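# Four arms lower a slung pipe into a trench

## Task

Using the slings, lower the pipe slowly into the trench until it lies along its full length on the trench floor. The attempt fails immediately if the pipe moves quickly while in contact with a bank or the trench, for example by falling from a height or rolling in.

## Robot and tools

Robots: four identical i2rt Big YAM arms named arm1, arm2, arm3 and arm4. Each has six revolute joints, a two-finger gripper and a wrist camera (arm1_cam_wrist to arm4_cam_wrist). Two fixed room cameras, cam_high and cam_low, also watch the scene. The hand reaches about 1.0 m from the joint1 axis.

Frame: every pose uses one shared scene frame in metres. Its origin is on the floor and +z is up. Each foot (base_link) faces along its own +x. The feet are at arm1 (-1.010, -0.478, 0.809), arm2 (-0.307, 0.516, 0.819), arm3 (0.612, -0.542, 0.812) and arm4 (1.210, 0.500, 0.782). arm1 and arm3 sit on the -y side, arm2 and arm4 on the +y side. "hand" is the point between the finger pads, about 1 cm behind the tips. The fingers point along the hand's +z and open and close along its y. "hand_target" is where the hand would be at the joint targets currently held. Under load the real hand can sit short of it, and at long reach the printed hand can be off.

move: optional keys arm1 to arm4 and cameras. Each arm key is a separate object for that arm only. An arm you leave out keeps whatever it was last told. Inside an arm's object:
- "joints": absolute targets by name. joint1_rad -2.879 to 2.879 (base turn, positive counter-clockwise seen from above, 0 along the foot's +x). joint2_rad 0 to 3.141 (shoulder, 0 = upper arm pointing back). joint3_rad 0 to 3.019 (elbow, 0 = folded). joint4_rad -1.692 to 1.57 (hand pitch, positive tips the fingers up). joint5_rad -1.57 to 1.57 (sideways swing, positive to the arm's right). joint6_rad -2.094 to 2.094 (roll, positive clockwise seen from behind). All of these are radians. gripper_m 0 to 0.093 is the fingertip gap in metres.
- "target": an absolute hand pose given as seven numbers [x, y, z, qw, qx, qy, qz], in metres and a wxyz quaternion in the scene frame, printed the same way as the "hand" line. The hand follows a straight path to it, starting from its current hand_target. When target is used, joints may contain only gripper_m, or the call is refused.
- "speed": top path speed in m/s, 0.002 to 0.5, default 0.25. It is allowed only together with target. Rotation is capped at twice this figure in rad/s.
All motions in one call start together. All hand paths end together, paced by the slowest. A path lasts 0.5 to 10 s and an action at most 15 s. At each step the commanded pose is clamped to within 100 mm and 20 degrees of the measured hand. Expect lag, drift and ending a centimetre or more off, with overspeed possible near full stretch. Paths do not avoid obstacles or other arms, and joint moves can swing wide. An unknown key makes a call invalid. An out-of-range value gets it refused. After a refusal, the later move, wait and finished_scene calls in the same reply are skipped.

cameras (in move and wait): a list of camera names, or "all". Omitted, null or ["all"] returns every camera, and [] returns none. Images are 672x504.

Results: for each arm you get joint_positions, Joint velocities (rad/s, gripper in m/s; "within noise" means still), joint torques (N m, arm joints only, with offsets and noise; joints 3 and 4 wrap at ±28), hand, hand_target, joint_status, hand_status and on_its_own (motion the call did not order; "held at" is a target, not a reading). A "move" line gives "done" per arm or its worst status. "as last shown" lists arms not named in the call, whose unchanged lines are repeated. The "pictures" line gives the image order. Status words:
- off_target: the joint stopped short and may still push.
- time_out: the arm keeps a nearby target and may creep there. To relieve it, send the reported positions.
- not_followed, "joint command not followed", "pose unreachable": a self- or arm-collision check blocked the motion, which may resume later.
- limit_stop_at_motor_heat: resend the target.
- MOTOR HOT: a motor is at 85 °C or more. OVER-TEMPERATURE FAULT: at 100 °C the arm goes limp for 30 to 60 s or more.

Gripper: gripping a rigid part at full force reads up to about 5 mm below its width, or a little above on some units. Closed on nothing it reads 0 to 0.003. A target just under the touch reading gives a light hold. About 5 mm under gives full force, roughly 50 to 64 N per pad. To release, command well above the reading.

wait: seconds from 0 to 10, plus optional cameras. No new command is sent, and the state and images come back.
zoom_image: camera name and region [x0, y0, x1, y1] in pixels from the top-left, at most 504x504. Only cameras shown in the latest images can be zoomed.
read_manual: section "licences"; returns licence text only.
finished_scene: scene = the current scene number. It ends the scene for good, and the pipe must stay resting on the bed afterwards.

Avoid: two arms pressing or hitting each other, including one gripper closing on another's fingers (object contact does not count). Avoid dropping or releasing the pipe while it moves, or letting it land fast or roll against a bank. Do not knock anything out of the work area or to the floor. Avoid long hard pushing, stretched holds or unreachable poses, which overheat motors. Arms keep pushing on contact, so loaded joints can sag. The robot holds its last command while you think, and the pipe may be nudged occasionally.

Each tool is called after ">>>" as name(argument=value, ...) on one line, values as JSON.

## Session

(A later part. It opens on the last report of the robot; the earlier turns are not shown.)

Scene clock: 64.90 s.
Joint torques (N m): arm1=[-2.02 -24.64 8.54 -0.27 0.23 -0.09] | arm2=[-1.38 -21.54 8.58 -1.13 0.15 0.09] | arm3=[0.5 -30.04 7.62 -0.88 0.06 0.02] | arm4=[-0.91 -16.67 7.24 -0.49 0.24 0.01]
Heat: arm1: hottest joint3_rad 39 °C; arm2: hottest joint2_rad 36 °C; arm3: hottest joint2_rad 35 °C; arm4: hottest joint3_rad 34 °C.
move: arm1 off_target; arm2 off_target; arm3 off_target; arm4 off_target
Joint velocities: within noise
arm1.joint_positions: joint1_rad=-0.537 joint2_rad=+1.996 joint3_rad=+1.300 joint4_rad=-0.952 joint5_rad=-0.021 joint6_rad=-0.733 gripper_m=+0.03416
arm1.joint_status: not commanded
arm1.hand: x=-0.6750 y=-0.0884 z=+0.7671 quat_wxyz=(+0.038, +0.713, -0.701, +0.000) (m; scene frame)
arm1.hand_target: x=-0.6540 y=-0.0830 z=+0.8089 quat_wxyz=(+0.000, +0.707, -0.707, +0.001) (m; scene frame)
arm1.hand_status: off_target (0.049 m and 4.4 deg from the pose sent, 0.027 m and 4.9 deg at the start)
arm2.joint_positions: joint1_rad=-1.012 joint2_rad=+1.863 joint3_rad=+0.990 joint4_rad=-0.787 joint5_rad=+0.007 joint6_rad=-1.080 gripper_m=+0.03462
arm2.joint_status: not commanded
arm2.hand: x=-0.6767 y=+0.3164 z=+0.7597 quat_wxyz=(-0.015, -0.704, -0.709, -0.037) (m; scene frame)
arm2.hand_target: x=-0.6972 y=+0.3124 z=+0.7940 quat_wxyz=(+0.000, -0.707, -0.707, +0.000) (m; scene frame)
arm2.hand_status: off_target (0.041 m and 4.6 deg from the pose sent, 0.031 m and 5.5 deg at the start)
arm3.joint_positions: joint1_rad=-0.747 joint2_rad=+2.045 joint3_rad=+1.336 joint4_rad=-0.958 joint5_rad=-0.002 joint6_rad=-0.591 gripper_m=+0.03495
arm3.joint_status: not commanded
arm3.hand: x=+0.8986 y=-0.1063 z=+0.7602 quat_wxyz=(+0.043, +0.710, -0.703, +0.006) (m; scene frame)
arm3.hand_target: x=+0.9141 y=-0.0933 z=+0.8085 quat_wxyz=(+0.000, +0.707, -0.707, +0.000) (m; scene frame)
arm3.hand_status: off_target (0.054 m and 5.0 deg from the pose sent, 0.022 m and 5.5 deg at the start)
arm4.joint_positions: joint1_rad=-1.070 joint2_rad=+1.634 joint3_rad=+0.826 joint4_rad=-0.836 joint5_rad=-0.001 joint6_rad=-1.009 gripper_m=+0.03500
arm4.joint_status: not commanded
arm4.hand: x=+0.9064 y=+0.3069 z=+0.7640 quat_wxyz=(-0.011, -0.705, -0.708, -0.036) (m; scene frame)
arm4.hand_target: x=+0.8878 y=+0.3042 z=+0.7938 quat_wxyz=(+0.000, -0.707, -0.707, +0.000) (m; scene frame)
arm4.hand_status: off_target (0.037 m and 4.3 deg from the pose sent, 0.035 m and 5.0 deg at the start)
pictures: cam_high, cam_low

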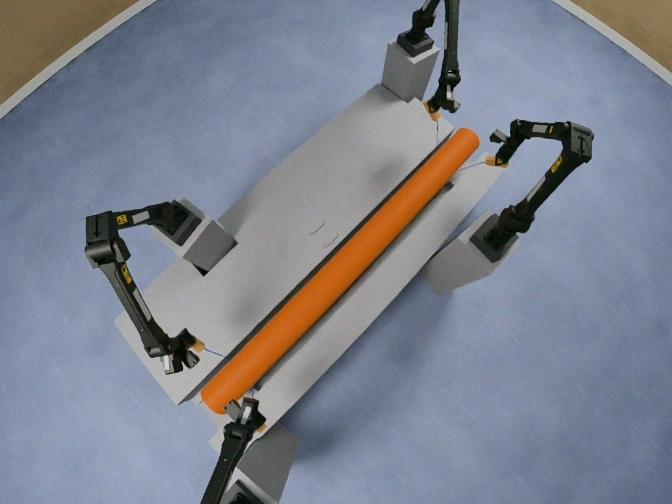

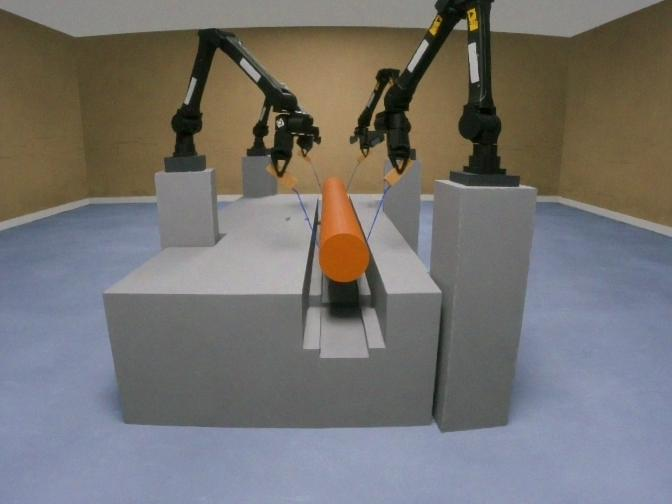

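>>> move(arm1={"target": [-0.656, -0.079, 0.735, 0, 0.7071, -0.7071, 0], "speed": 0.08}, arm2={"target": [-0.696, 0.315, 0.72, 0, 0.7071, 0.7071, 0], "speed": 0.08}, arm3={"target": [0.912, -0.092, 0.735, 0, 0.7071, -0.7071, 0], "speed": 0.08}, arm4={"target": [0.889, 0.302, 0.72, 0, 0.7071, 0.7071, 0], "speed": 0.08}, cameras=[])

>>> move(arm1={"target": [-0.657, -0.078, 0.66, 0, 0.7071, -0.7071, 0], "speed": 0.06}, arm2={"target": [-0.694, 0.314, 0.645, 0, 0.7071, 0.7071, 0], "speed": 0.06}, arm3={"target": [0.91, -0.092, 0.66, 0, 0.7071, -0.7071, 0], "speed": 0.06}, arm4={"target": [0.891, 0.3, 0.645, 0, 0.7071, 0.7071, 0], "speed": 0.06}, cameras=["cam_low", "cam_high"])

>>> zoom_image(camera="cam_low", region=[250, 190, 440, 370])

Scene clock: 70.90 s.
Joint torques (N m): arm1=[-1.73 -25.23 7.01 -0.39 0.2 0.04] | arm2=[-1.79 -22.36 6.23 -1.02 0.18 0.03] | arm3=[0.5 -29.92 6.08 -0.83 0.05 0.03] | arm4=[-0.44 -18.02 5.03 -0.38 0.26 0.08]
Heat: arm1: hottest joint3_rad 38 °C; arm2: hottest joint2_rad 36 °C; arm3: hottest joint2_rad 35 °C; arm4: hottest joint3_rad 34 °C.
move: arm1 off_target; arm2 off_target; arm3 off_target; arm4 off_target
Joint velocities: within noise
arm1.joint_positions: joint1_rad=-0.533 joint2_rad=+2.117 joint3_rad=+1.273 joint4_rad=-0.789 joint5_rad=-0.022 joint6_rad=-0.731 gripper_m=+0.03416
arm1.joint_status: not commanded
arm1.hand: x=-0.6749 y=-0.0869 z=+0.6978 quat_wxyz=(+0.030, +0.713, -0.700, -0.001) (m; scene frame)
arm1.hand_target: x=-0.6565 y=-0.0796 z=+0.7339 quat_wxyz=(+0.000, +0.707, -0.707, +0.000) (m; scene frame)
arm1.hand_status: off_target (0.043 m and 3.6 deg from the pose sent, 0.039 m and 4.4 deg at the start)
arm2.joint_positions: joint1_rad=-1.012 joint2_rad=+2.019 joint3_rad=+0.963 joint4_rad=-0.594 joint5_rad=+0.007 joint6_rad=-1.080 gripper_m=+0.03462
arm2.joint_status: not commanded
arm2.hand: x=-0.6735 y=+0.3167 z=+0.6882 quat_wxyz=(-0.013, -0.704, -0.709, -0.032) (m; scene frame)
arm2.hand_target: x=-0.6952 y=+0.3152 z=+0.7187 quat_wxyz=(+0.000, -0.707, -0.707, +0.000) (m; scene frame)
arm2.hand_status: off_target (0.039 m and 4.0 deg from the pose sent, 0.044 m and 4.6 deg at the start)
arm3.joint_positions: joint1_rad=-0.744 joint2_rad=+2.161 joint3_rad=+1.301 joint4_rad=-0.797 joint5_rad=-0.002 joint6_rad=-0.587 gripper_m=+0.03495
arm3.joint_status: not commanded
arm3.hand: x=+0.8952 y=-0.1083 z=+0.6899 quat_wxyz=(+0.038, +0.709, -0.704, +0.005) (m; scene frame)
arm3.hand_target: x=+0.9113 y=-0.0929 z=+0.7335 quat_wxyz=(+0.000, +0.707, -0.707, +0.000) (m; scene frame)
arm3.hand_status: off_target (0.051 m and 4.4 deg from the pose sent, 0.032 m and 5.0 deg at the start)
arm4.joint_positions: joint1_rad=-1.070 joint2_rad=+1.804 joint3_rad=+0.783 joint4_rad=-0.613 joint5_rad=-0.002 joint6_rad=-1.009 gripper_m=+0.03500
arm4.joint_status: not commanded
arm4.hand: x=+0.9067 y=+0.3065 z=+0.6934 quat_wxyz=(-0.010, -0.705, -0.709, -0.031) (m; scene frame)
arm4.hand_target: x=+0.8895 y=+0.3021 z=+0.7187 quat_wxyz=(+0.000, -0.707, -0.707, +0.000) (m; scene frame)
arm4.hand_status: off_target (0.032 m and 3.8 deg from the pose sent, 0.048 m and 4.3 deg at the start)
pictures: none
No camera images: "cameras" was empty.

Scene clock: 72.63 s.
Joint torques (N m): arm1=[-1.61 -24.88 6 -0.21 0.19 -0.01] | arm2=[-1.79 -21.83 5.2 -1.11 0.2 0.04] | arm3=[0.5 -30.39 5.41 -0.87 0.06 0.02] | arm4=[-0.21 -17.9 3.19 -0.27 0.26 0.14]
Heat: arm1: hottest joint3_rad 38 °C; arm2: hottest joint2_rad 36 °C; arm3: hottest joint2_rad 35 °C; arm4: hottest joint3_rad 34 °C.
move: arm1 off_target; arm2 off_target; arm3 off_target; arm4 off_target
Joint velocities: within noise
arm1.joint_positions: joint1_rad=-0.530 joint2_rad=+2.254 joint3_rad=+1.270 joint4_rad=-0.643 joint5_rad=-0.022 joint6_rad=-0.726 gripper_m=+0.03416
arm1.joint_status: not commanded
arm1.hand: x=-0.6778 y=-0.0893 z=+0.6275 quat_wxyz=(+0.027, +0.713, -0.701, -0.001) (m; scene frame)
arm1.hand_target: x=-0.6576 y=-0.0787 z=+0.6592 quat_wxyz=(+0.000, +0.707, -0.707, +0.000) (m; scene frame)
arm1.hand_status: off_target (0.040 m and 3.3 deg from the pose sent, 0.043 m and 3.6 deg at the start)
arm2.joint_positions: joint1_rad=-1.012 joint2_rad=+2.191 joint3_rad=+0.963 joint4_rad=-0.417 joint5_rad=+0.007 joint6_rad=-1.080 gripper_m=+0.03461
arm2.joint_status: not commanded
arm2.hand: x=-0.6663 y=+0.3194 z=+0.6177 quat_wxyz=(-0.013, -0.704, -0.709, -0.029) (m; scene frame)
arm2.hand_target: x=-0.6932 y=+0.3143 z=+0.6443 quat_wxyz=(+0.000, -0.707, -0.707, +0.000) (m; scene frame)
arm2.hand_status: off_target (0.039 m and 3.7 deg from the pose sent, 0.048 m and 4.0 deg at the start)
arm3.joint_positions: joint1_rad=-0.742 joint2_rad=+2.296 joint3_rad=+1.297 joint4_rad=-0.650 joint5_rad=-0.002 joint6_rad=-0.584 gripper_m=+0.03495
arm3.joint_status: not commanded
arm3.hand: x=+0.8916 y=-0.1117 z=+0.6196 quat_wxyz=(+0.034, +0.709, -0.704, +0.004) (m; scene frame)
arm3.hand_target: x=+0.9094 y=-0.0929 z=+0.6588 quat_wxyz=(+0.000, +0.707, -0.707, +0.000) (m; scene frame)
arm3.hand_status: off_target (0.049 m and 3.9 deg from the pose sent, 0.037 m and 4.4 deg at the start)
arm4.joint_positions: joint1_rad=-1.067 joint2_rad=+2.002 joint3_rad=+0.778 joint4_rad=-0.399 joint5_rad=-0.002 joint6_rad=-1.009 gripper_m=+0.03500
arm4.joint_status: not commanded
arm4.hand: x=+0.9083 y=+0.3060 z=+0.6224 quat_wxyz=(-0.009, -0.704, -0.710, -0.026) (m; scene frame)
arm4.hand_target: x=+0.8913 y=+0.3002 z=+0.6440 quat_wxyz=(+0.000, -0.707, -0.707, +0.000) (m; scene frame)
arm4.hand_status: off_target (0.029 m and 3.2 deg from the pose sent, 0.051 m and 3.8 deg at the start)
pictures: cam_high, cam_low

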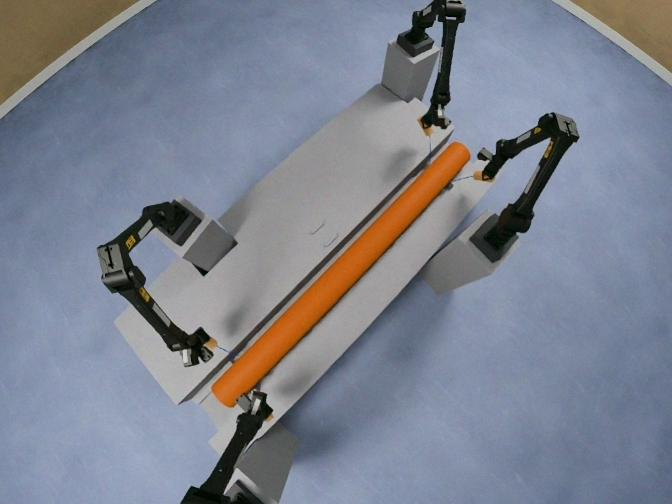

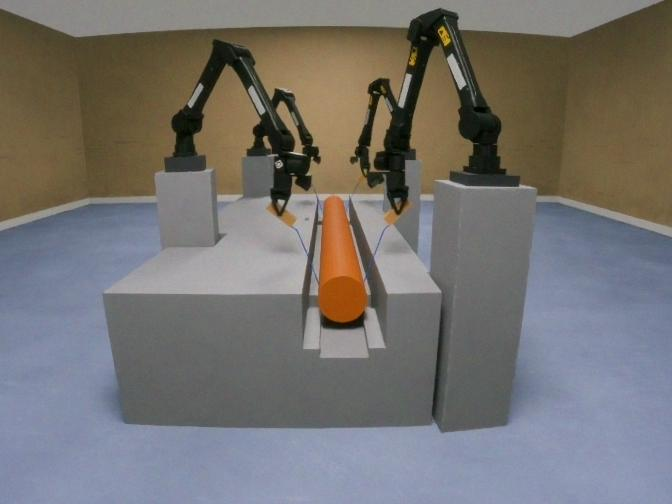

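Scaled by 2.653.

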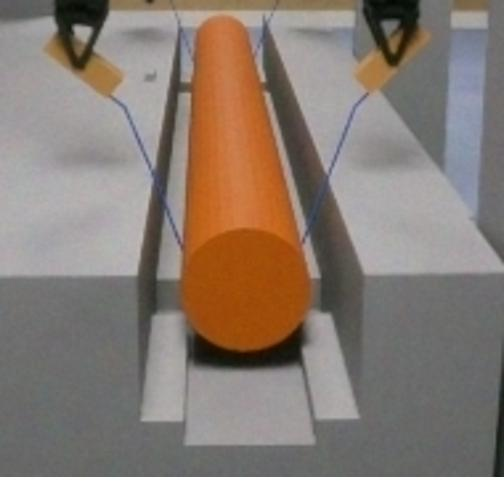

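>>> move(arm1={"target": [-0.658, -0.076, 0.605, 0, 0.7071, -0.7071, 0], "speed": 0.035}, arm2={"target": [-0.692, 0.312, 0.592, 0, 0.7071, 0.7071, 0], "speed": 0.035}, arm3={"target": [0.908, -0.088, 0.605, 0, 0.7071, -0.7071, 0], "speed": 0.035}, arm4={"target": [0.893, 0.3, 0.592, 0, 0.7071, 0.7071, 0], "speed": 0.035}, cameras=[])

>>> move(arm1={"target": [-0.658, -0.076, 0.545, 0, 0.7071, -0.7071, 0], "speed": 0.03}, arm2={"target": [-0.692, 0.31, 0.53, 0, 0.7071, 0.7071, 0], "speed": 0.03}, arm3={"target": [0.908, -0.089, 0.55, 0, 0.7071, -0.7071, 0], "speed": 0.03}, arm4={"target": [0.893, 0.298, 0.54, 0, 0.7071, 0.7071, 0], "speed": 0.03}, cameras=["cam_low", "cam_high"])

>>> zoom_image(camera="cam_low", region=[250, 190, 440, 370])

>>> zoom_image(camera="cam_high", region=[350, 80, 550, 230])

Scene clock: 79.40 s.
Joint torques (N m): arm1=[-2.02 -21.95 6.38 0.25 0.28 0.04] | arm2=[-1.61 -19.78 4.18 -0.73 0.47 0.09] | arm3=[0.5 -26.58 5.94 -0.34 0.05 0.06] | arm4=[-0.26 -14.68 3.02 0.2 0.37 0.17]
Heat: arm1: hottest joint3_rad 37 °C; arm2: hottest joint2_rad 35 °C; arm3: hottest joint2_rad 34 °C; arm4: hottest joint3_rad 33 °C.
move: arm1 off_target; arm2 off_target; arm3 off_target; arm4 off_target
Joint velocities: within noise
arm1.joint_positions: joint1_rad=-0.524 joint2_rad=+2.334 joint3_rad=+1.287 joint4_rad=-0.560 joint5_rad=-0.025 joint6_rad=-0.723 gripper_m=+0.03416
arm1.joint_status: not commanded
arm1.hand: x=-0.6777 y=-0.0845 z=+0.5906 quat_wxyz=(+0.017, +0.714, -0.700, -0.003) (m; scene frame)
arm1.hand_target: x=-0.6582 y=-0.0765 z=+0.6052 quat_wxyz=(+0.000, +0.707, -0.707, +0.000) (m; scene frame)
arm1.hand_status: off_target (0.026 m and 2.3 deg from the pose sent, 0.033 m and 3.2 deg at the start)
arm2.joint_positions: joint1_rad=-1.009 joint2_rad=+2.298 joint3_rad=+1.002 joint4_rad=-0.321 joint5_rad=-0.001 joint6_rad=-1.080 gripper_m=+0.03461
arm2.joint_status: not commanded
arm2.hand: x=-0.6728 y=+0.3124 z=+0.5786 quat_wxyz=(-0.012, -0.703, -0.710, -0.015) (m; scene frame)
arm2.hand_target: x=-0.6918 y=+0.3120 z=+0.5920 quat_wxyz=(+0.000, -0.707, -0.707, +0.000) (m; scene frame)
arm2.hand_status: off_target (0.023 m and 2.3 deg from the pose sent, 0.037 m and 3.7 deg at the start)
arm3.joint_positions: joint1_rad=-0.735 joint2_rad=+2.368 joint3_rad=+1.320 joint4_rad=-0.578 joint5_rad=-0.002 joint6_rad=-0.581 gripper_m=+0.03495
arm3.joint_status: not commanded
arm3.hand: x=+0.8918 y=-0.1044 z=+0.5873 quat_wxyz=(+0.022, +0.711, -0.703, +0.002) (m; scene frame)
arm3.hand_target: x=+0.9077 y=-0.0885 z=+0.6053 quat_wxyz=(+0.000, +0.707, -0.707, +0.000) (m; scene frame)
arm3.hand_status: off_target (0.029 m and 2.7 deg from the pose sent, 0.032 m and 3.9 deg at the start)
arm4.joint_positions: joint1_rad=-1.064 joint2_rad=+2.114 joint3_rad=+0.787 joint4_rad=-0.275 joint5_rad=-0.005 joint6_rad=-1.009 gripper_m=+0.03500
arm4.joint_status: not commanded
arm4.hand: x=+0.9080 y=+0.3036 z=+0.5843 quat_wxyz=(-0.008, -0.703, -0.711, -0.015) (m; scene frame)
arm4.hand_target: x=+0.8933 y=+0.3001 z=+0.5920 quat_wxyz=(+0.000, -0.707, -0.707, +0.000) (m; scene frame)
arm4.hand_status: off_target (0.017 m and 2.1 deg from the pose sent, 0.035 m and 3.2 deg at the start)
pictures: none
No camera images: "cameras" was empty.

Scene clock: 81.97 s.
Joint torques (N m): arm1=[-0.26 -18.84 6.38 1.11 0.07 0.06] | arm2=[-1.49 -17.26 4.19 -0.01 -0.1 0.11] | arm3=[0.44 -23.24 5.85 0.39 -0.02 0.04] | arm4=[-0.03 -13.63 2.58 0.65 0.11 0.22]
Heat: arm1: hottest joint3_rad 37 °C; arm2: hottest joint2_rad 35 °C; arm3: hottest joint2_rad 35 °C; arm4: hottest joint3_rad 33 °C.
move: arm1 off_target; arm2 off_target; arm3 off_target; arm4 off_target
Joint velocities: within noise
arm1.joint_positions: joint1_rad=-0.531 joint2_rad=+2.421 joint3_rad=+1.332 joint4_rad=-0.497 joint5_rad=-0.019 joint6_rad=-0.723 gripper_m=+0.03416
arm1.joint_status: not commanded
arm1.hand: x=-0.6674 y=-0.0807 z=+0.5549 quat_wxyz=(+0.007, +0.712, -0.702, -0.001) (m; scene frame)
arm1.hand_target: x=-0.6584 y=-0.0764 z=+0.5453 quat_wxyz=(+0.000, +0.707, -0.707, +0.000) (m; scene frame)
arm1.hand_status: off_target (0.014 m and 1.1 deg from the pose sent, 0.050 m and 2.3 deg at the start)
arm2.joint_positions: joint1_rad=-1.010 joint2_rad=+2.429 joint3_rad=+1.060 joint4_rad=-0.242 joint5_rad=+0.013 joint6_rad=-1.080 gripper_m=+0.03461
arm2.joint_status: not commanded
arm2.hand: x=-0.6769 y=+0.3126 z=+0.5302 quat_wxyz=(-0.005, -0.704, -0.710, -0.015) (m; scene frame)
arm2.hand_target: x=-0.6920 y=+0.3101 z=+0.5305 quat_wxyz=(+0.000, -0.707, -0.707, +0.000) (m; scene frame)
arm2.hand_status: off_target (0.015 m and 1.8 deg from the pose sent, 0.052 m and 2.3 deg at the start)
arm3.joint_positions: joint1_rad=-0.735 joint2_rad=+2.451 joint3_rad=+1.360 joint4_rad=-0.515 joint5_rad=-0.001 joint6_rad=-0.581 gripper_m=+0.03495
arm3.joint_status: not commanded
arm3.hand: x=+0.8961 y=-0.0981 z=+0.5520 quat_wxyz=(+0.012, +0.711, -0.703, +0.001) (m; scene frame)
arm3.hand_target: x=+0.9079 y=-0.0893 z=+0.5503 quat_wxyz=(+0.000, +0.707, -0.707, +0.000) (m; scene frame)
arm3.hand_status: off_target (0.015 m and 1.6 deg from the pose sent, 0.044 m and 2.7 deg at the start)
arm4.joint_positions: joint1_rad=-1.064 joint2_rad=+2.251 joint3_rad=+0.828 joint4_rad=-0.176 joint5_rad=+0.002 joint6_rad=-1.009 gripper_m=+0.03500
arm4.joint_status: not commanded
arm4.hand: x=+0.9058 y=+0.3035 z=+0.5396 quat_wxyz=(-0.004, -0.703, -0.711, -0.015) (m; scene frame)
arm4.hand_target: x=+0.8931 y=+0.2981 z=+0.5403 quat_wxyz=(+0.000, -0.707, -0.707, +0.000) (m; scene frame)
arm4.hand_status: off_target (0.014 m and 1.8 deg from the pose sent, 0.047 m and 2.1 deg at the start)
pictures: cam_high, cam_low

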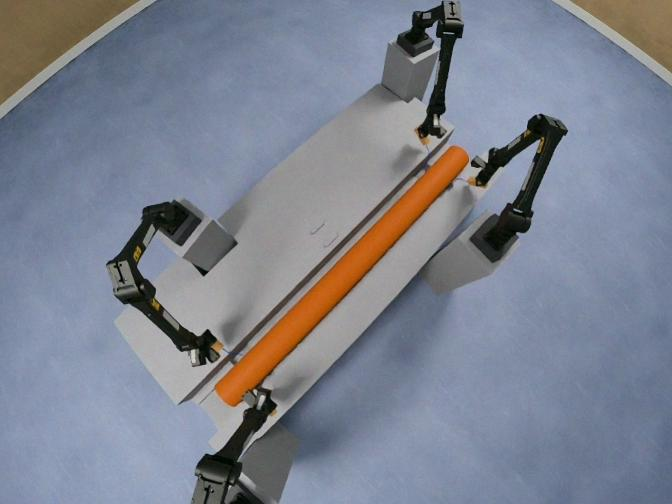

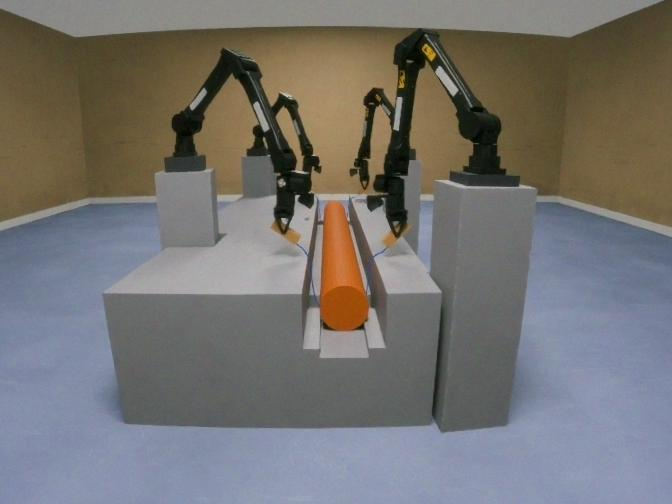

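Scaled by 2.653.

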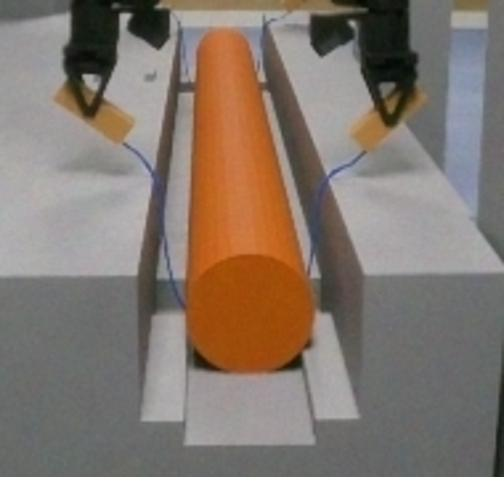

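Scaled by 2.520.

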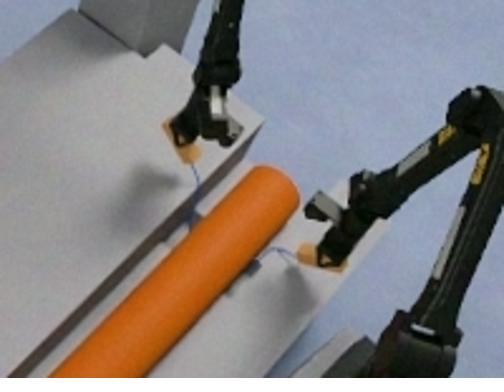

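>>> move(arm1={"target": [-0.664, -0.09, 0.49, 0, 0.7071, -0.7071, 0], "speed": 0.08}, arm2={"target": [-0.69, 0.287, 0.485, 0, 0.7071, 0.7071, 0], "speed": 0.08}, arm3={"target": [0.905, -0.107, 0.49, 0, 0.7071, -0.7071, 0], "speed": 0.08}, arm4={"target": [0.897, 0.285, 0.485, 0, 0.7071, 0.7071, 0], "speed": 0.08}, cameras=[])

>>> move(arm1={"target": [-0.664, -0.09, 0.458, 0, 0.7071, -0.7071, 0], "speed": 0.06}, arm2={"target": [-0.69, 0.287, 0.46, 0, 0.7071, 0.7071, 0], "speed": 0.06}, arm3={"target": [0.905, -0.107, 0.459, 0, 0.7071, -0.7071, 0], "speed": 0.06}, arm4={"target": [0.897, 0.287, 0.46, 0, 0.7071, 0.7071, 0], "speed": 0.06}, cameras=["cam_low", "arm1_cam_wrist", "arm2_cam_wrist", "arm3_cam_wrist", "arm4_cam_wrist"])

>>> zoom_image(camera="cam_low", region=[250, 190, 440, 370])

Scene clock: 89.17 s.
Joint torques (N m): arm1=[-0.26 -16.62 5.81 1.95 0.13 0.05] | arm2=[2.14 -13.63 6.6 0.84 -0.81 0.32] | arm3=[0.62 -19.49 5.53 1.58 0.02 0.11] | arm4=[2.49 -11.11 3.52 1.44 -0.6 0.28]
Heat: arm1: hottest joint3_rad 36 °C; arm2: hottest joint2_rad 35 °C; arm3: hottest joint2_rad 34 °C; arm4: hottest joint3_rad 32 °C.
move: arm1 off_target; arm2 off_target; arm3 off_target; arm4 off_target
Joint velocities: within noise
arm1.joint_positions: joint1_rad=-0.537 joint2_rad=+2.503 joint3_rad=+1.343 joint4_rad=-0.423 joint5_rad=-0.020 joint6_rad=-0.725 gripper_m=+0.03416
arm1.joint_status: not commanded
arm1.hand: x=-0.6702 y=-0.0896 z=+0.5157 quat_wxyz=(+0.005, +0.711, -0.704, -0.002) (m; scene frame)
arm1.hand_target: x=-0.6651 y=-0.0911 z=+0.4914 quat_wxyz=(+0.000, +0.707, -0.707, +0.000) (m; scene frame)
arm1.hand_status: off_target (0.026 m and 0.8 deg from the pose sent, 0.066 m and 1.1 deg at the start)
arm2.joint_positions: joint1_rad=-1.010 joint2_rad=+2.503 joint3_rad=+1.117 joint4_rad=-0.229 joint5_rad=+0.028 joint6_rad=-1.053 gripper_m=+0.03461
arm2.joint_status: not commanded
arm2.hand: x=-0.6834 y=+0.3116 z=+0.5040 quat_wxyz=(+0.002, -0.713, -0.701, -0.019) (m; scene frame)
arm2.hand_target: x=-0.6886 y=+0.2880 z=+0.4870 quat_wxyz=(-0.001, -0.707, -0.707, +0.000) (m; scene frame)
arm2.hand_status: off_target (0.032 m and 2.4 deg from the pose sent, 0.054 m and 1.8 deg at the start)
arm3.joint_positions: joint1_rad=-0.748 joint2_rad=+2.527 joint3_rad=+1.368 joint4_rad=-0.433 joint5_rad=-0.002 joint6_rad=-0.601 gripper_m=+0.03495
arm3.joint_status: not commanded
arm3.hand: x=+0.8981 y=-0.1075 z=+0.5143 quat_wxyz=(+0.006, +0.713, -0.701, -0.001) (m; scene frame)
arm3.hand_target: x=+0.9042 y=-0.1080 z=+0.4914 quat_wxyz=(+0.000, +0.707, -0.707, +0.000) (m; scene frame)
arm3.hand_status: off_target (0.025 m and 1.2 deg from the pose sent, 0.063 m and 1.6 deg at the start)
arm4.joint_positions: joint1_rad=-1.067 joint2_rad=+2.381 joint3_rad=+0.881 joint4_rad=-0.110 joint5_rad=+0.021 joint6_rad=-0.981 gripper_m=+0.03499
arm4.joint_status: not commanded
arm4.hand: x=+0.9053 y=+0.3077 z=+0.4969 quat_wxyz=(+0.004, -0.714, -0.700, -0.022) (m; scene frame)
arm4.hand_target: x=+0.8978 y=+0.2856 z=+0.4865 quat_wxyz=(+0.000, -0.707, -0.707, +0.000) (m; scene frame)
arm4.hand_status: off_target (0.027 m and 2.7 deg from the pose sent, 0.058 m and 1.8 deg at the start)
pictures: none
No camera images: "cameras" was empty.

Scene clock: 90.77 s.
Joint torques (N m): arm1=[0.67 -18.14 4.92 1.06 -0.06 0.11] | arm2=[1.9 -15.97 4.48 0.39 -0.34 0.21] | arm3=[1.55 -22.3 4.71 0.51 -0.13 0.11] | arm4=[2.08 -12.51 2.39 1.03 -0.19 0.23]
Heat: arm1: hottest joint3_rad 36 °C; arm2: hottest joint2_rad 34 °C; arm3: hottest joint2_rad 34 °C; arm4: hottest joint3_rad 32 °C.
move: arm1 off_target; arm2 off_target; arm3 off_target; arm4 off_target
Joint velocities: within noise
arm1.joint_positions: joint1_rad=-0.556 joint2_rad=+2.600 joint3_rad=+1.403 joint4_rad=-0.370 joint5_rad=-0.017 joint6_rad=-0.731 gripper_m=+0.03416
arm1.joint_status: not commanded
arm1.hand: x=-0.6585 y=-0.0925 z=+0.4759 quat_wxyz=(-0.003, +0.706, -0.708, +0.000) (m; scene frame)
arm1.hand_target: x=-0.6645 y=-0.0906 z=+0.4586 quat_wxyz=(+0.000, +0.707, -0.707, +0.000) (m; scene frame)
arm1.hand_status: off_target (0.019 m and 0.3 deg from the pose sent, 0.058 m and 0.8 deg at the start)
arm2.joint_positions: joint1_rad=-1.008 joint2_rad=+2.593 joint3_rad=+1.182 joint4_rad=-0.192 joint5_rad=+0.018 joint6_rad=-1.044 gripper_m=+0.03461
arm2.joint_status: not commanded
arm2.hand: x=-0.6891 y=+0.3049 z=+0.4707 quat_wxyz=(-0.001, -0.716, -0.698, -0.011) (m; scene frame)
arm2.hand_target: x=-0.6893 y=+0.2876 z=+0.4607 quat_wxyz=(+0.000, -0.707, -0.707, +0.000) (m; scene frame)
arm2.hand_status: off_target (0.021 m and 1.9 deg from the pose sent, 0.051 m and 2.4 deg at the start)
arm3.joint_positions: joint1_rad=-0.762 joint2_rad=+2.633 joint3_rad=+1.425 joint4_rad=-0.382 joint5_rad=+0.002 joint6_rad=-0.602 gripper_m=+0.03495
arm3.joint_status: not commanded
arm3.hand: x=+0.9039 y=-0.1126 z=+0.4696 quat_wxyz=(+0.005, +0.709, -0.705, +0.000) (m; scene frame)
arm3.hand_target: x=+0.9047 y=-0.1074 z=+0.4592 quat_wxyz=(+0.000, +0.707, -0.707, +0.000) (m; scene frame)
arm3.hand_status: off_target (0.012 m and 0.6 deg from the pose sent, 0.056 m and 1.2 deg at the start)
arm4.joint_positions: joint1_rad=-1.066 joint2_rad=+2.466 joint3_rad=+0.928 joint4_rad=-0.060 joint5_rad=+0.010 joint6_rad=-0.981 gripper_m=+0.03499
arm4.joint_status: not commanded
arm4.hand: x=+0.9026 y=+0.3035 z=+0.4677 quat_wxyz=(+0.000, -0.714, -0.700, -0.015) (m; scene frame)
arm4.hand_target: x=+0.8975 y=+0.2873 z=+0.4607 quat_wxyz=(+0.000, -0.707, -0.707, +0.000) (m; scene frame)
arm4.hand_status: off_target (0.019 m and 2.1 deg from the pose sent, 0.043 m and 2.7 deg at the start)
pictures: arm1_cam_wrist, arm2_cam_wrist, arm3_cam_wrist, arm4_cam_wrist, cam_low

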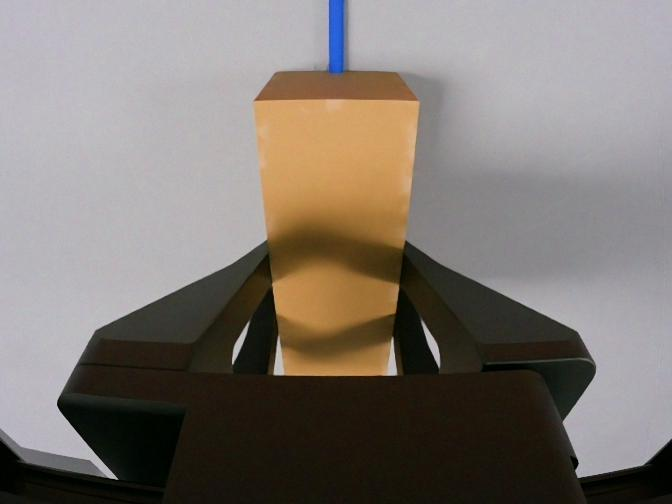

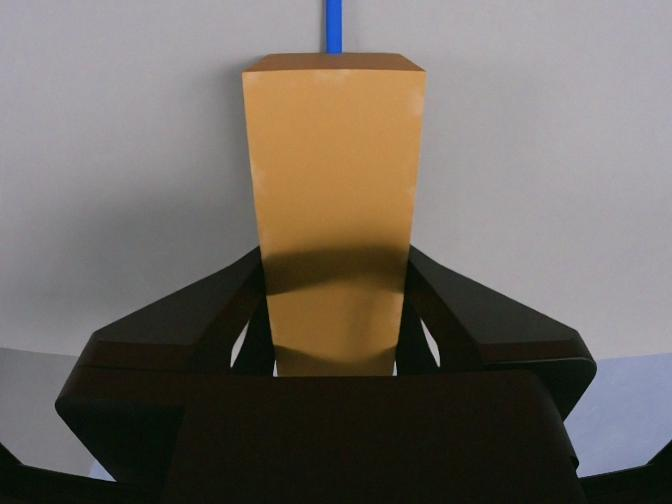

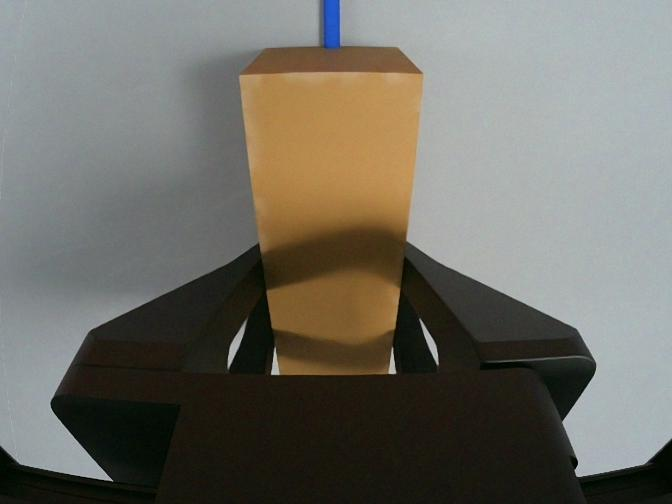

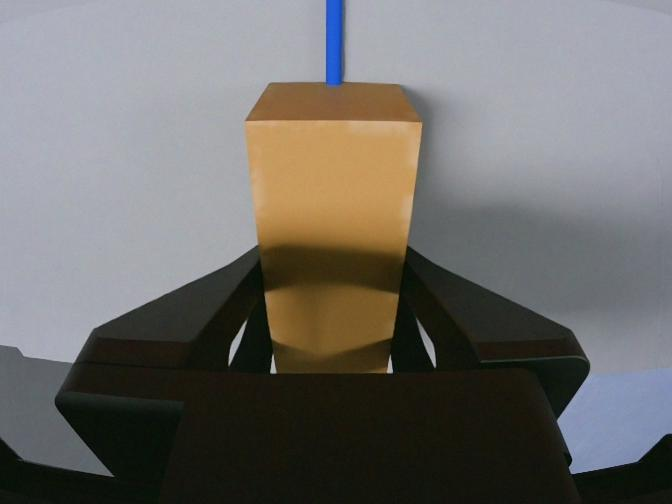

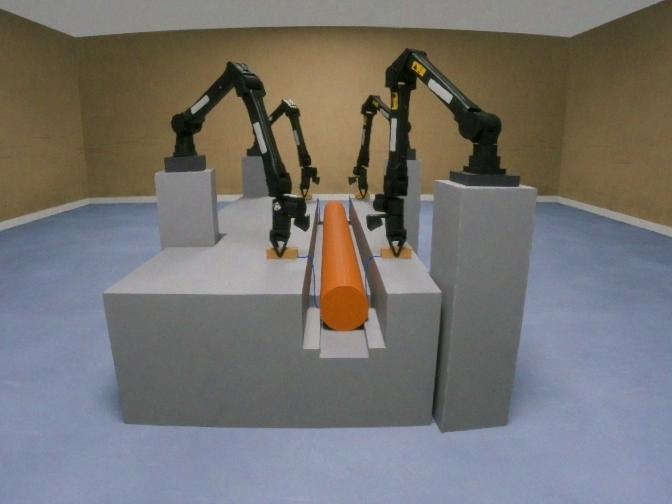

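Scaled by 2.653.

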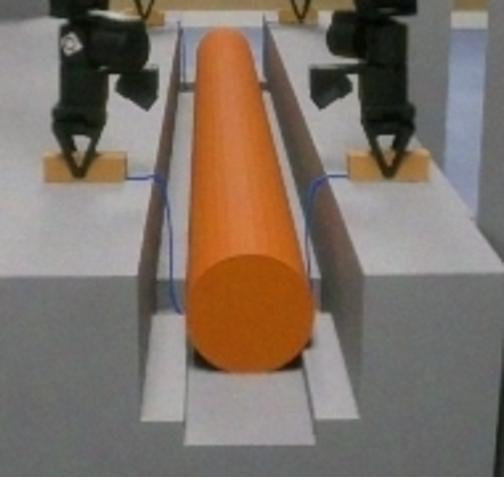

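>>> move(arm1={"target": [-0.664, -0.09, 0.447, 0, 0.7071, -0.7071, 0], "speed": 0.06}, arm2={"target": [-0.69, 0.295, 0.457, 0, 0.7071, 0.7071, 0], "speed": 0.06}, arm4={"target": [0.897, 0.294, 0.459, 0, 0.7071, 0.7071, 0], "speed": 0.06}, cameras=[])

>>> move(arm1={"joints": {"gripper_m": 0.08}}, arm2={"joints": {"gripper_m": 0.08}}, arm3={"joints": {"gripper_m": 0.08}}, arm4={"joints": {"gripper_m": 0.08}}, cameras=[])

>>> move(arm1={"target": [-0.66, -0.092, 0.58, 0, 0.7071, -0.7071, 0], "speed": 0.15}, arm2={"target": [-0.689, 0.303, 0.58, 0, 0.7071, 0.7071, 0], "speed": 0.15}, arm3={"target": [0.904, -0.112, 0.58, 0, 0.7071, -0.7071, 0], "speed": 0.15}, arm4={"target": [0.902, 0.302, 0.58, 0, 0.7071, 0.7071, 0], "speed": 0.15}, cameras=["cam_low"])

>>> finished_scene(scene=3)

Scene clock: 97.63 s.
Joint torques (N m): arm1=[0.67 -16.79 5.71 1.35 0.09 0.11] | arm2=[0.79 -15.44 3.92 0.65 -0.32 0.12] | arm3=[1.67 -22.42 4.75 0.55 -0.13 0.11] | arm4=[1.14 -12.28 1.8 1.39 -0.17 0.05]
Heat: arm1: hottest joint2_rad 35 °C; arm2: hottest joint2_rad 34 °C; arm3: hottest joint2_rad 34 °C; arm4: hottest joint3_rad 32 °C.
move: arm1 off_target; arm2 off_target; arm4 off_target
Joint velocities: within noise
arm1.joint_positions: joint1_rad=-0.556 joint2_rad=+2.605 joint3_rad=+1.405 joint4_rad=-0.368 joint5_rad=-0.019 joint6_rad=-0.731 gripper_m=+0.03416
arm1.joint_status: not commanded
arm1.hand: x=-0.6588 y=-0.0922 z=+0.4742 quat_wxyz=(-0.003, +0.706, -0.708, -0.002) (m; scene frame)
arm1.hand_target: x=-0.6649 y=-0.0912 z=+0.4485 quat_wxyz=(+0.000, +0.707, -0.707, +0.000) (m; scene frame)
arm1.hand_status: off_target (0.028 m and 0.4 deg from the pose sent, 0.030 m and 0.3 deg at the start)
arm2.joint_positions: joint1_rad=-1.008 joint2_rad=+2.595 joint3_rad=+1.182 joint4_rad=-0.186 joint5_rad=+0.018 joint6_rad=-1.050 gripper_m=+0.03461
arm2.joint_status: not commanded
arm2.hand: x=-0.6899 y=+0.3045 z=+0.4702 quat_wxyz=(-0.001, -0.714, -0.700, -0.009) (m; scene frame)
arm2.hand_target: x=-0.6895 y=+0.2955 z=+0.4576 quat_wxyz=(+0.000, -0.707, -0.707, +0.000) (m; scene frame)
arm2.hand_status: off_target (0.016 m and 1.5 deg from the pose sent, 0.017 m and 1.9 deg at the start)
arm3: as last shown
arm4.joint_positions: joint1_rad=-1.066 joint2_rad=+2.466 joint3_rad=+0.928 joint4_rad=-0.058 joint5_rad=+0.010 joint6_rad=-0.981 gripper_m=+0.03499
arm4.joint_status: not commanded
arm4.hand: x=+0.9022 y=+0.3033 z=+0.4677 quat_wxyz=(+0.000, -0.714, -0.700, -0.014) (m; scene frame)
arm4.hand_target: x=+0.8974 y=+0.2943 z=+0.4595 quat_wxyz=(+0.000, -0.707, -0.707, +0.000) (m; scene frame)
arm4.hand_status: off_target (0.014 m and 2.0 deg from the pose sent, 0.014 m and 2.1 deg at the start)
pictures: none
No camera images: "cameras" was empty.

Scene clock: 98.27 s.
Joint torques (N m): arm1=[0.62 -18.84 4.52 1.02 0.06 0.1] | arm2=[0.09 -17.32 3.14 0.1 -0.21 0.11] | arm3=[1.49 -22.71 4.49 0.42 -0.13 0.09] | arm4=[0.62 -13.63 1.21 0.77 -0.04 0.06]
Heat: arm1: hottest joint2_rad 35 °C; arm2: hottest joint2_rad 34 °C; arm3: hottest joint2_rad 34 °C; arm4: hottest joint3_rad 32 °C.
move: arm1 done; arm2 done; arm3 done; arm4 done
Joint velocities: within noise
arm1.joint_positions: joint1_rad=-0.551 joint2_rad=+2.633 joint3_rad=+1.421 joint4_rad=-0.358 joint5_rad=-0.019 joint6_rad=-0.730 gripper_m=+0.07992
arm1.joint_status: all done
arm1.hand: x=-0.6614 y=-0.0921 z=+0.4620 quat_wxyz=(-0.001, +0.708, -0.707, -0.001) (m; scene frame)
arm1.hand_target: x=-0.6648 y=-0.0912 z=+0.4486 quat_wxyz=(+0.000, +0.707, -0.707, +0.000) (m; scene frame)
arm1.hand_status: not commanded
arm2.joint_positions: joint1_rad=-1.000 joint2_rad=+2.615 joint3_rad=+1.190 joint4_rad=-0.171 joint5_rad=+0.015 joint6_rad=-1.050 gripper_m=+0.07994
arm2.joint_status: all done
arm2.hand: x=-0.6871 y=+0.3015 z=+0.4622 quat_wxyz=(-0.001, -0.711, -0.703, -0.007) (m; scene frame)
arm2.hand_target: x=-0.6897 y=+0.2954 z=+0.4576 quat_wxyz=(+0.000, -0.707, -0.707, +0.000) (m; scene frame)
arm2.hand_status: not commanded
arm3.joint_positions: joint1_rad=-0.762 joint2_rad=+2.638 joint3_rad=+1.429 joint4_rad=-0.379 joint5_rad=+0.002 joint6_rad=-0.599 gripper_m=+0.07992
arm3.joint_status: all done
arm3.hand: x=+0.9043 y=-0.1119 z=+0.4676 quat_wxyz=(+0.004, +0.708, -0.706, +0.000) (m; scene frame)
arm3.hand_target: x=+0.9048 y=-0.1073 z=+0.4593 quat_wxyz=(+0.000, +0.707, -0.707, +0.000) (m; scene frame)
arm3.hand_status: not commanded
arm4.joint_positions: joint1_rad=-1.060 joint2_rad=+2.481 joint3_rad=+0.935 joint4_rad=-0.042 joint5_rad=+0.006 joint6_rad=-0.981 gripper_m=+0.07987
arm4.joint_status: all done
arm4.hand: x=+0.9021 y=+0.2995 z=+0.4626 quat_wxyz=(-0.001, -0.712, -0.703, -0.009) (m; scene frame)
arm4.hand_target: x=+0.8972 y=+0.2941 z=+0.4596 quat_wxyz=(+0.000, -0.707, -0.707, +0.000) (m; scene frame)
arm4.hand_status: not commanded
pictures: none
No camera images: "cameras" was empty.

Scene clock: 99.83 s.
Joint torques (N m): arm1=[-0.56 -20.95 3.95 0.16 0.04 -0.06] | arm2=[-0.67 -18.02 2.97 -0.88 -0.2 0.06] | arm3=[1.2 -24.53 3.74 -0.31 -0.12 0.06] | arm4=[0.09 -14.04 1.52 -0.23 -0.04 0]
Heat: arm1: hottest joint2_rad 35 °C; arm2: hottest joint2_rad 34 °C; arm3: hottest joint2_rad 34 °C; arm4: hottest joint3_rad 32 °C.
move: arm1 done; arm2 done; arm3 done; arm4 done
Joint velocities: within noise
arm1.joint_positions: joint1_rad=-0.551 joint2_rad=+2.359 joint3_rad=+1.292 joint4_rad=-0.494 joint5_rad=-0.019 joint6_rad=-0.730 gripper_m=+0.07992
arm1.joint_status: not commanded
arm1.hand: x=-0.6591 y=-0.0866 z=+0.5794 quat_wxyz=(-0.007, +0.708, -0.707, -0.001) (m; scene frame)
arm1.hand_target: x=-0.6600 y=-0.0920 z=+0.5800 quat_wxyz=(+0.000, +0.707, -0.707, +0.000) (m; scene frame)
arm1.hand_status: done (0.005 m and 0.8 deg from the pose sent, 0.118 m and 0.2 deg at the start)
arm2.joint_positions: joint1_rad=-1.000 joint2_rad=+2.308 joint3_rad=+1.035 joint4_rad=-0.296 joint5_rad=+0.015 joint6_rad=-1.056 gripper_m=+0.07996
arm2.joint_status: not commanded
arm2.hand: x=-0.6920 y=+0.3006 z=+0.5779 quat_wxyz=(+0.002, -0.709, -0.705, +0.005) (m; scene frame)
arm2.hand_target: x=-0.6891 y=+0.3030 z=+0.5800 quat_wxyz=(+0.000, -0.707, -0.707, +0.000) (m; scene frame)
arm2.hand_status: done (0.004 m and 0.7 deg from the pose sent, 0.118 m and 1.1 deg at the start)
arm3.joint_positions: joint1_rad=-0.762 joint2_rad=+2.378 joint3_rad=+1.289 joint4_rad=-0.492 joint5_rad=+0.002 joint6_rad=-0.599 gripper_m=+0.07992
arm3.joint_status: not commanded
arm3.hand: x=+0.9039 y=-0.1130 z=+0.5759 quat_wxyz=(+0.000, +0.708, -0.706, -0.001) (m; scene frame)
arm3.hand_target: x=+0.9039 y=-0.1120 z=+0.5800 quat_wxyz=(+0.000, +0.707, -0.707, +0.000) (m; scene frame)
arm3.hand_status: done (0.004 m and 0.2 deg from the pose sent, 0.112 m and 0.5 deg at the start)
arm4.joint_positions: joint1_rad=-1.060 joint2_rad=+2.136 joint3_rad=+0.788 joint4_rad=-0.214 joint5_rad=+0.006 joint6_rad=-0.985 gripper_m=+0.07990
arm4.joint_status: not commanded
arm4.hand: x=+0.9010 y=+0.2994 z=+0.5766 quat_wxyz=(+0.001, -0.710, -0.704, +0.003) (m; scene frame)
arm4.hand_target: x=+0.9020 y=+0.3019 z=+0.5799 quat_wxyz=(+0.000, -0.707, -0.707, +0.000) (m; scene frame)
arm4.hand_status: done (0.004 m and 0.6 deg from the pose sent, 0.117 m and 1.3 deg at the start)
pictures: cam_low

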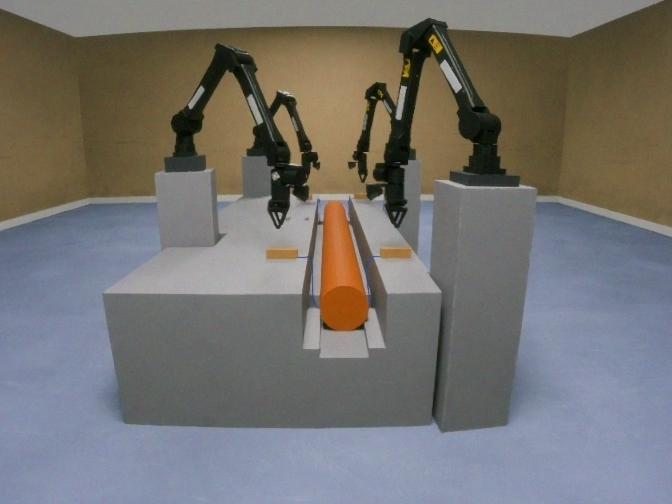

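The scene is finished: the task was done.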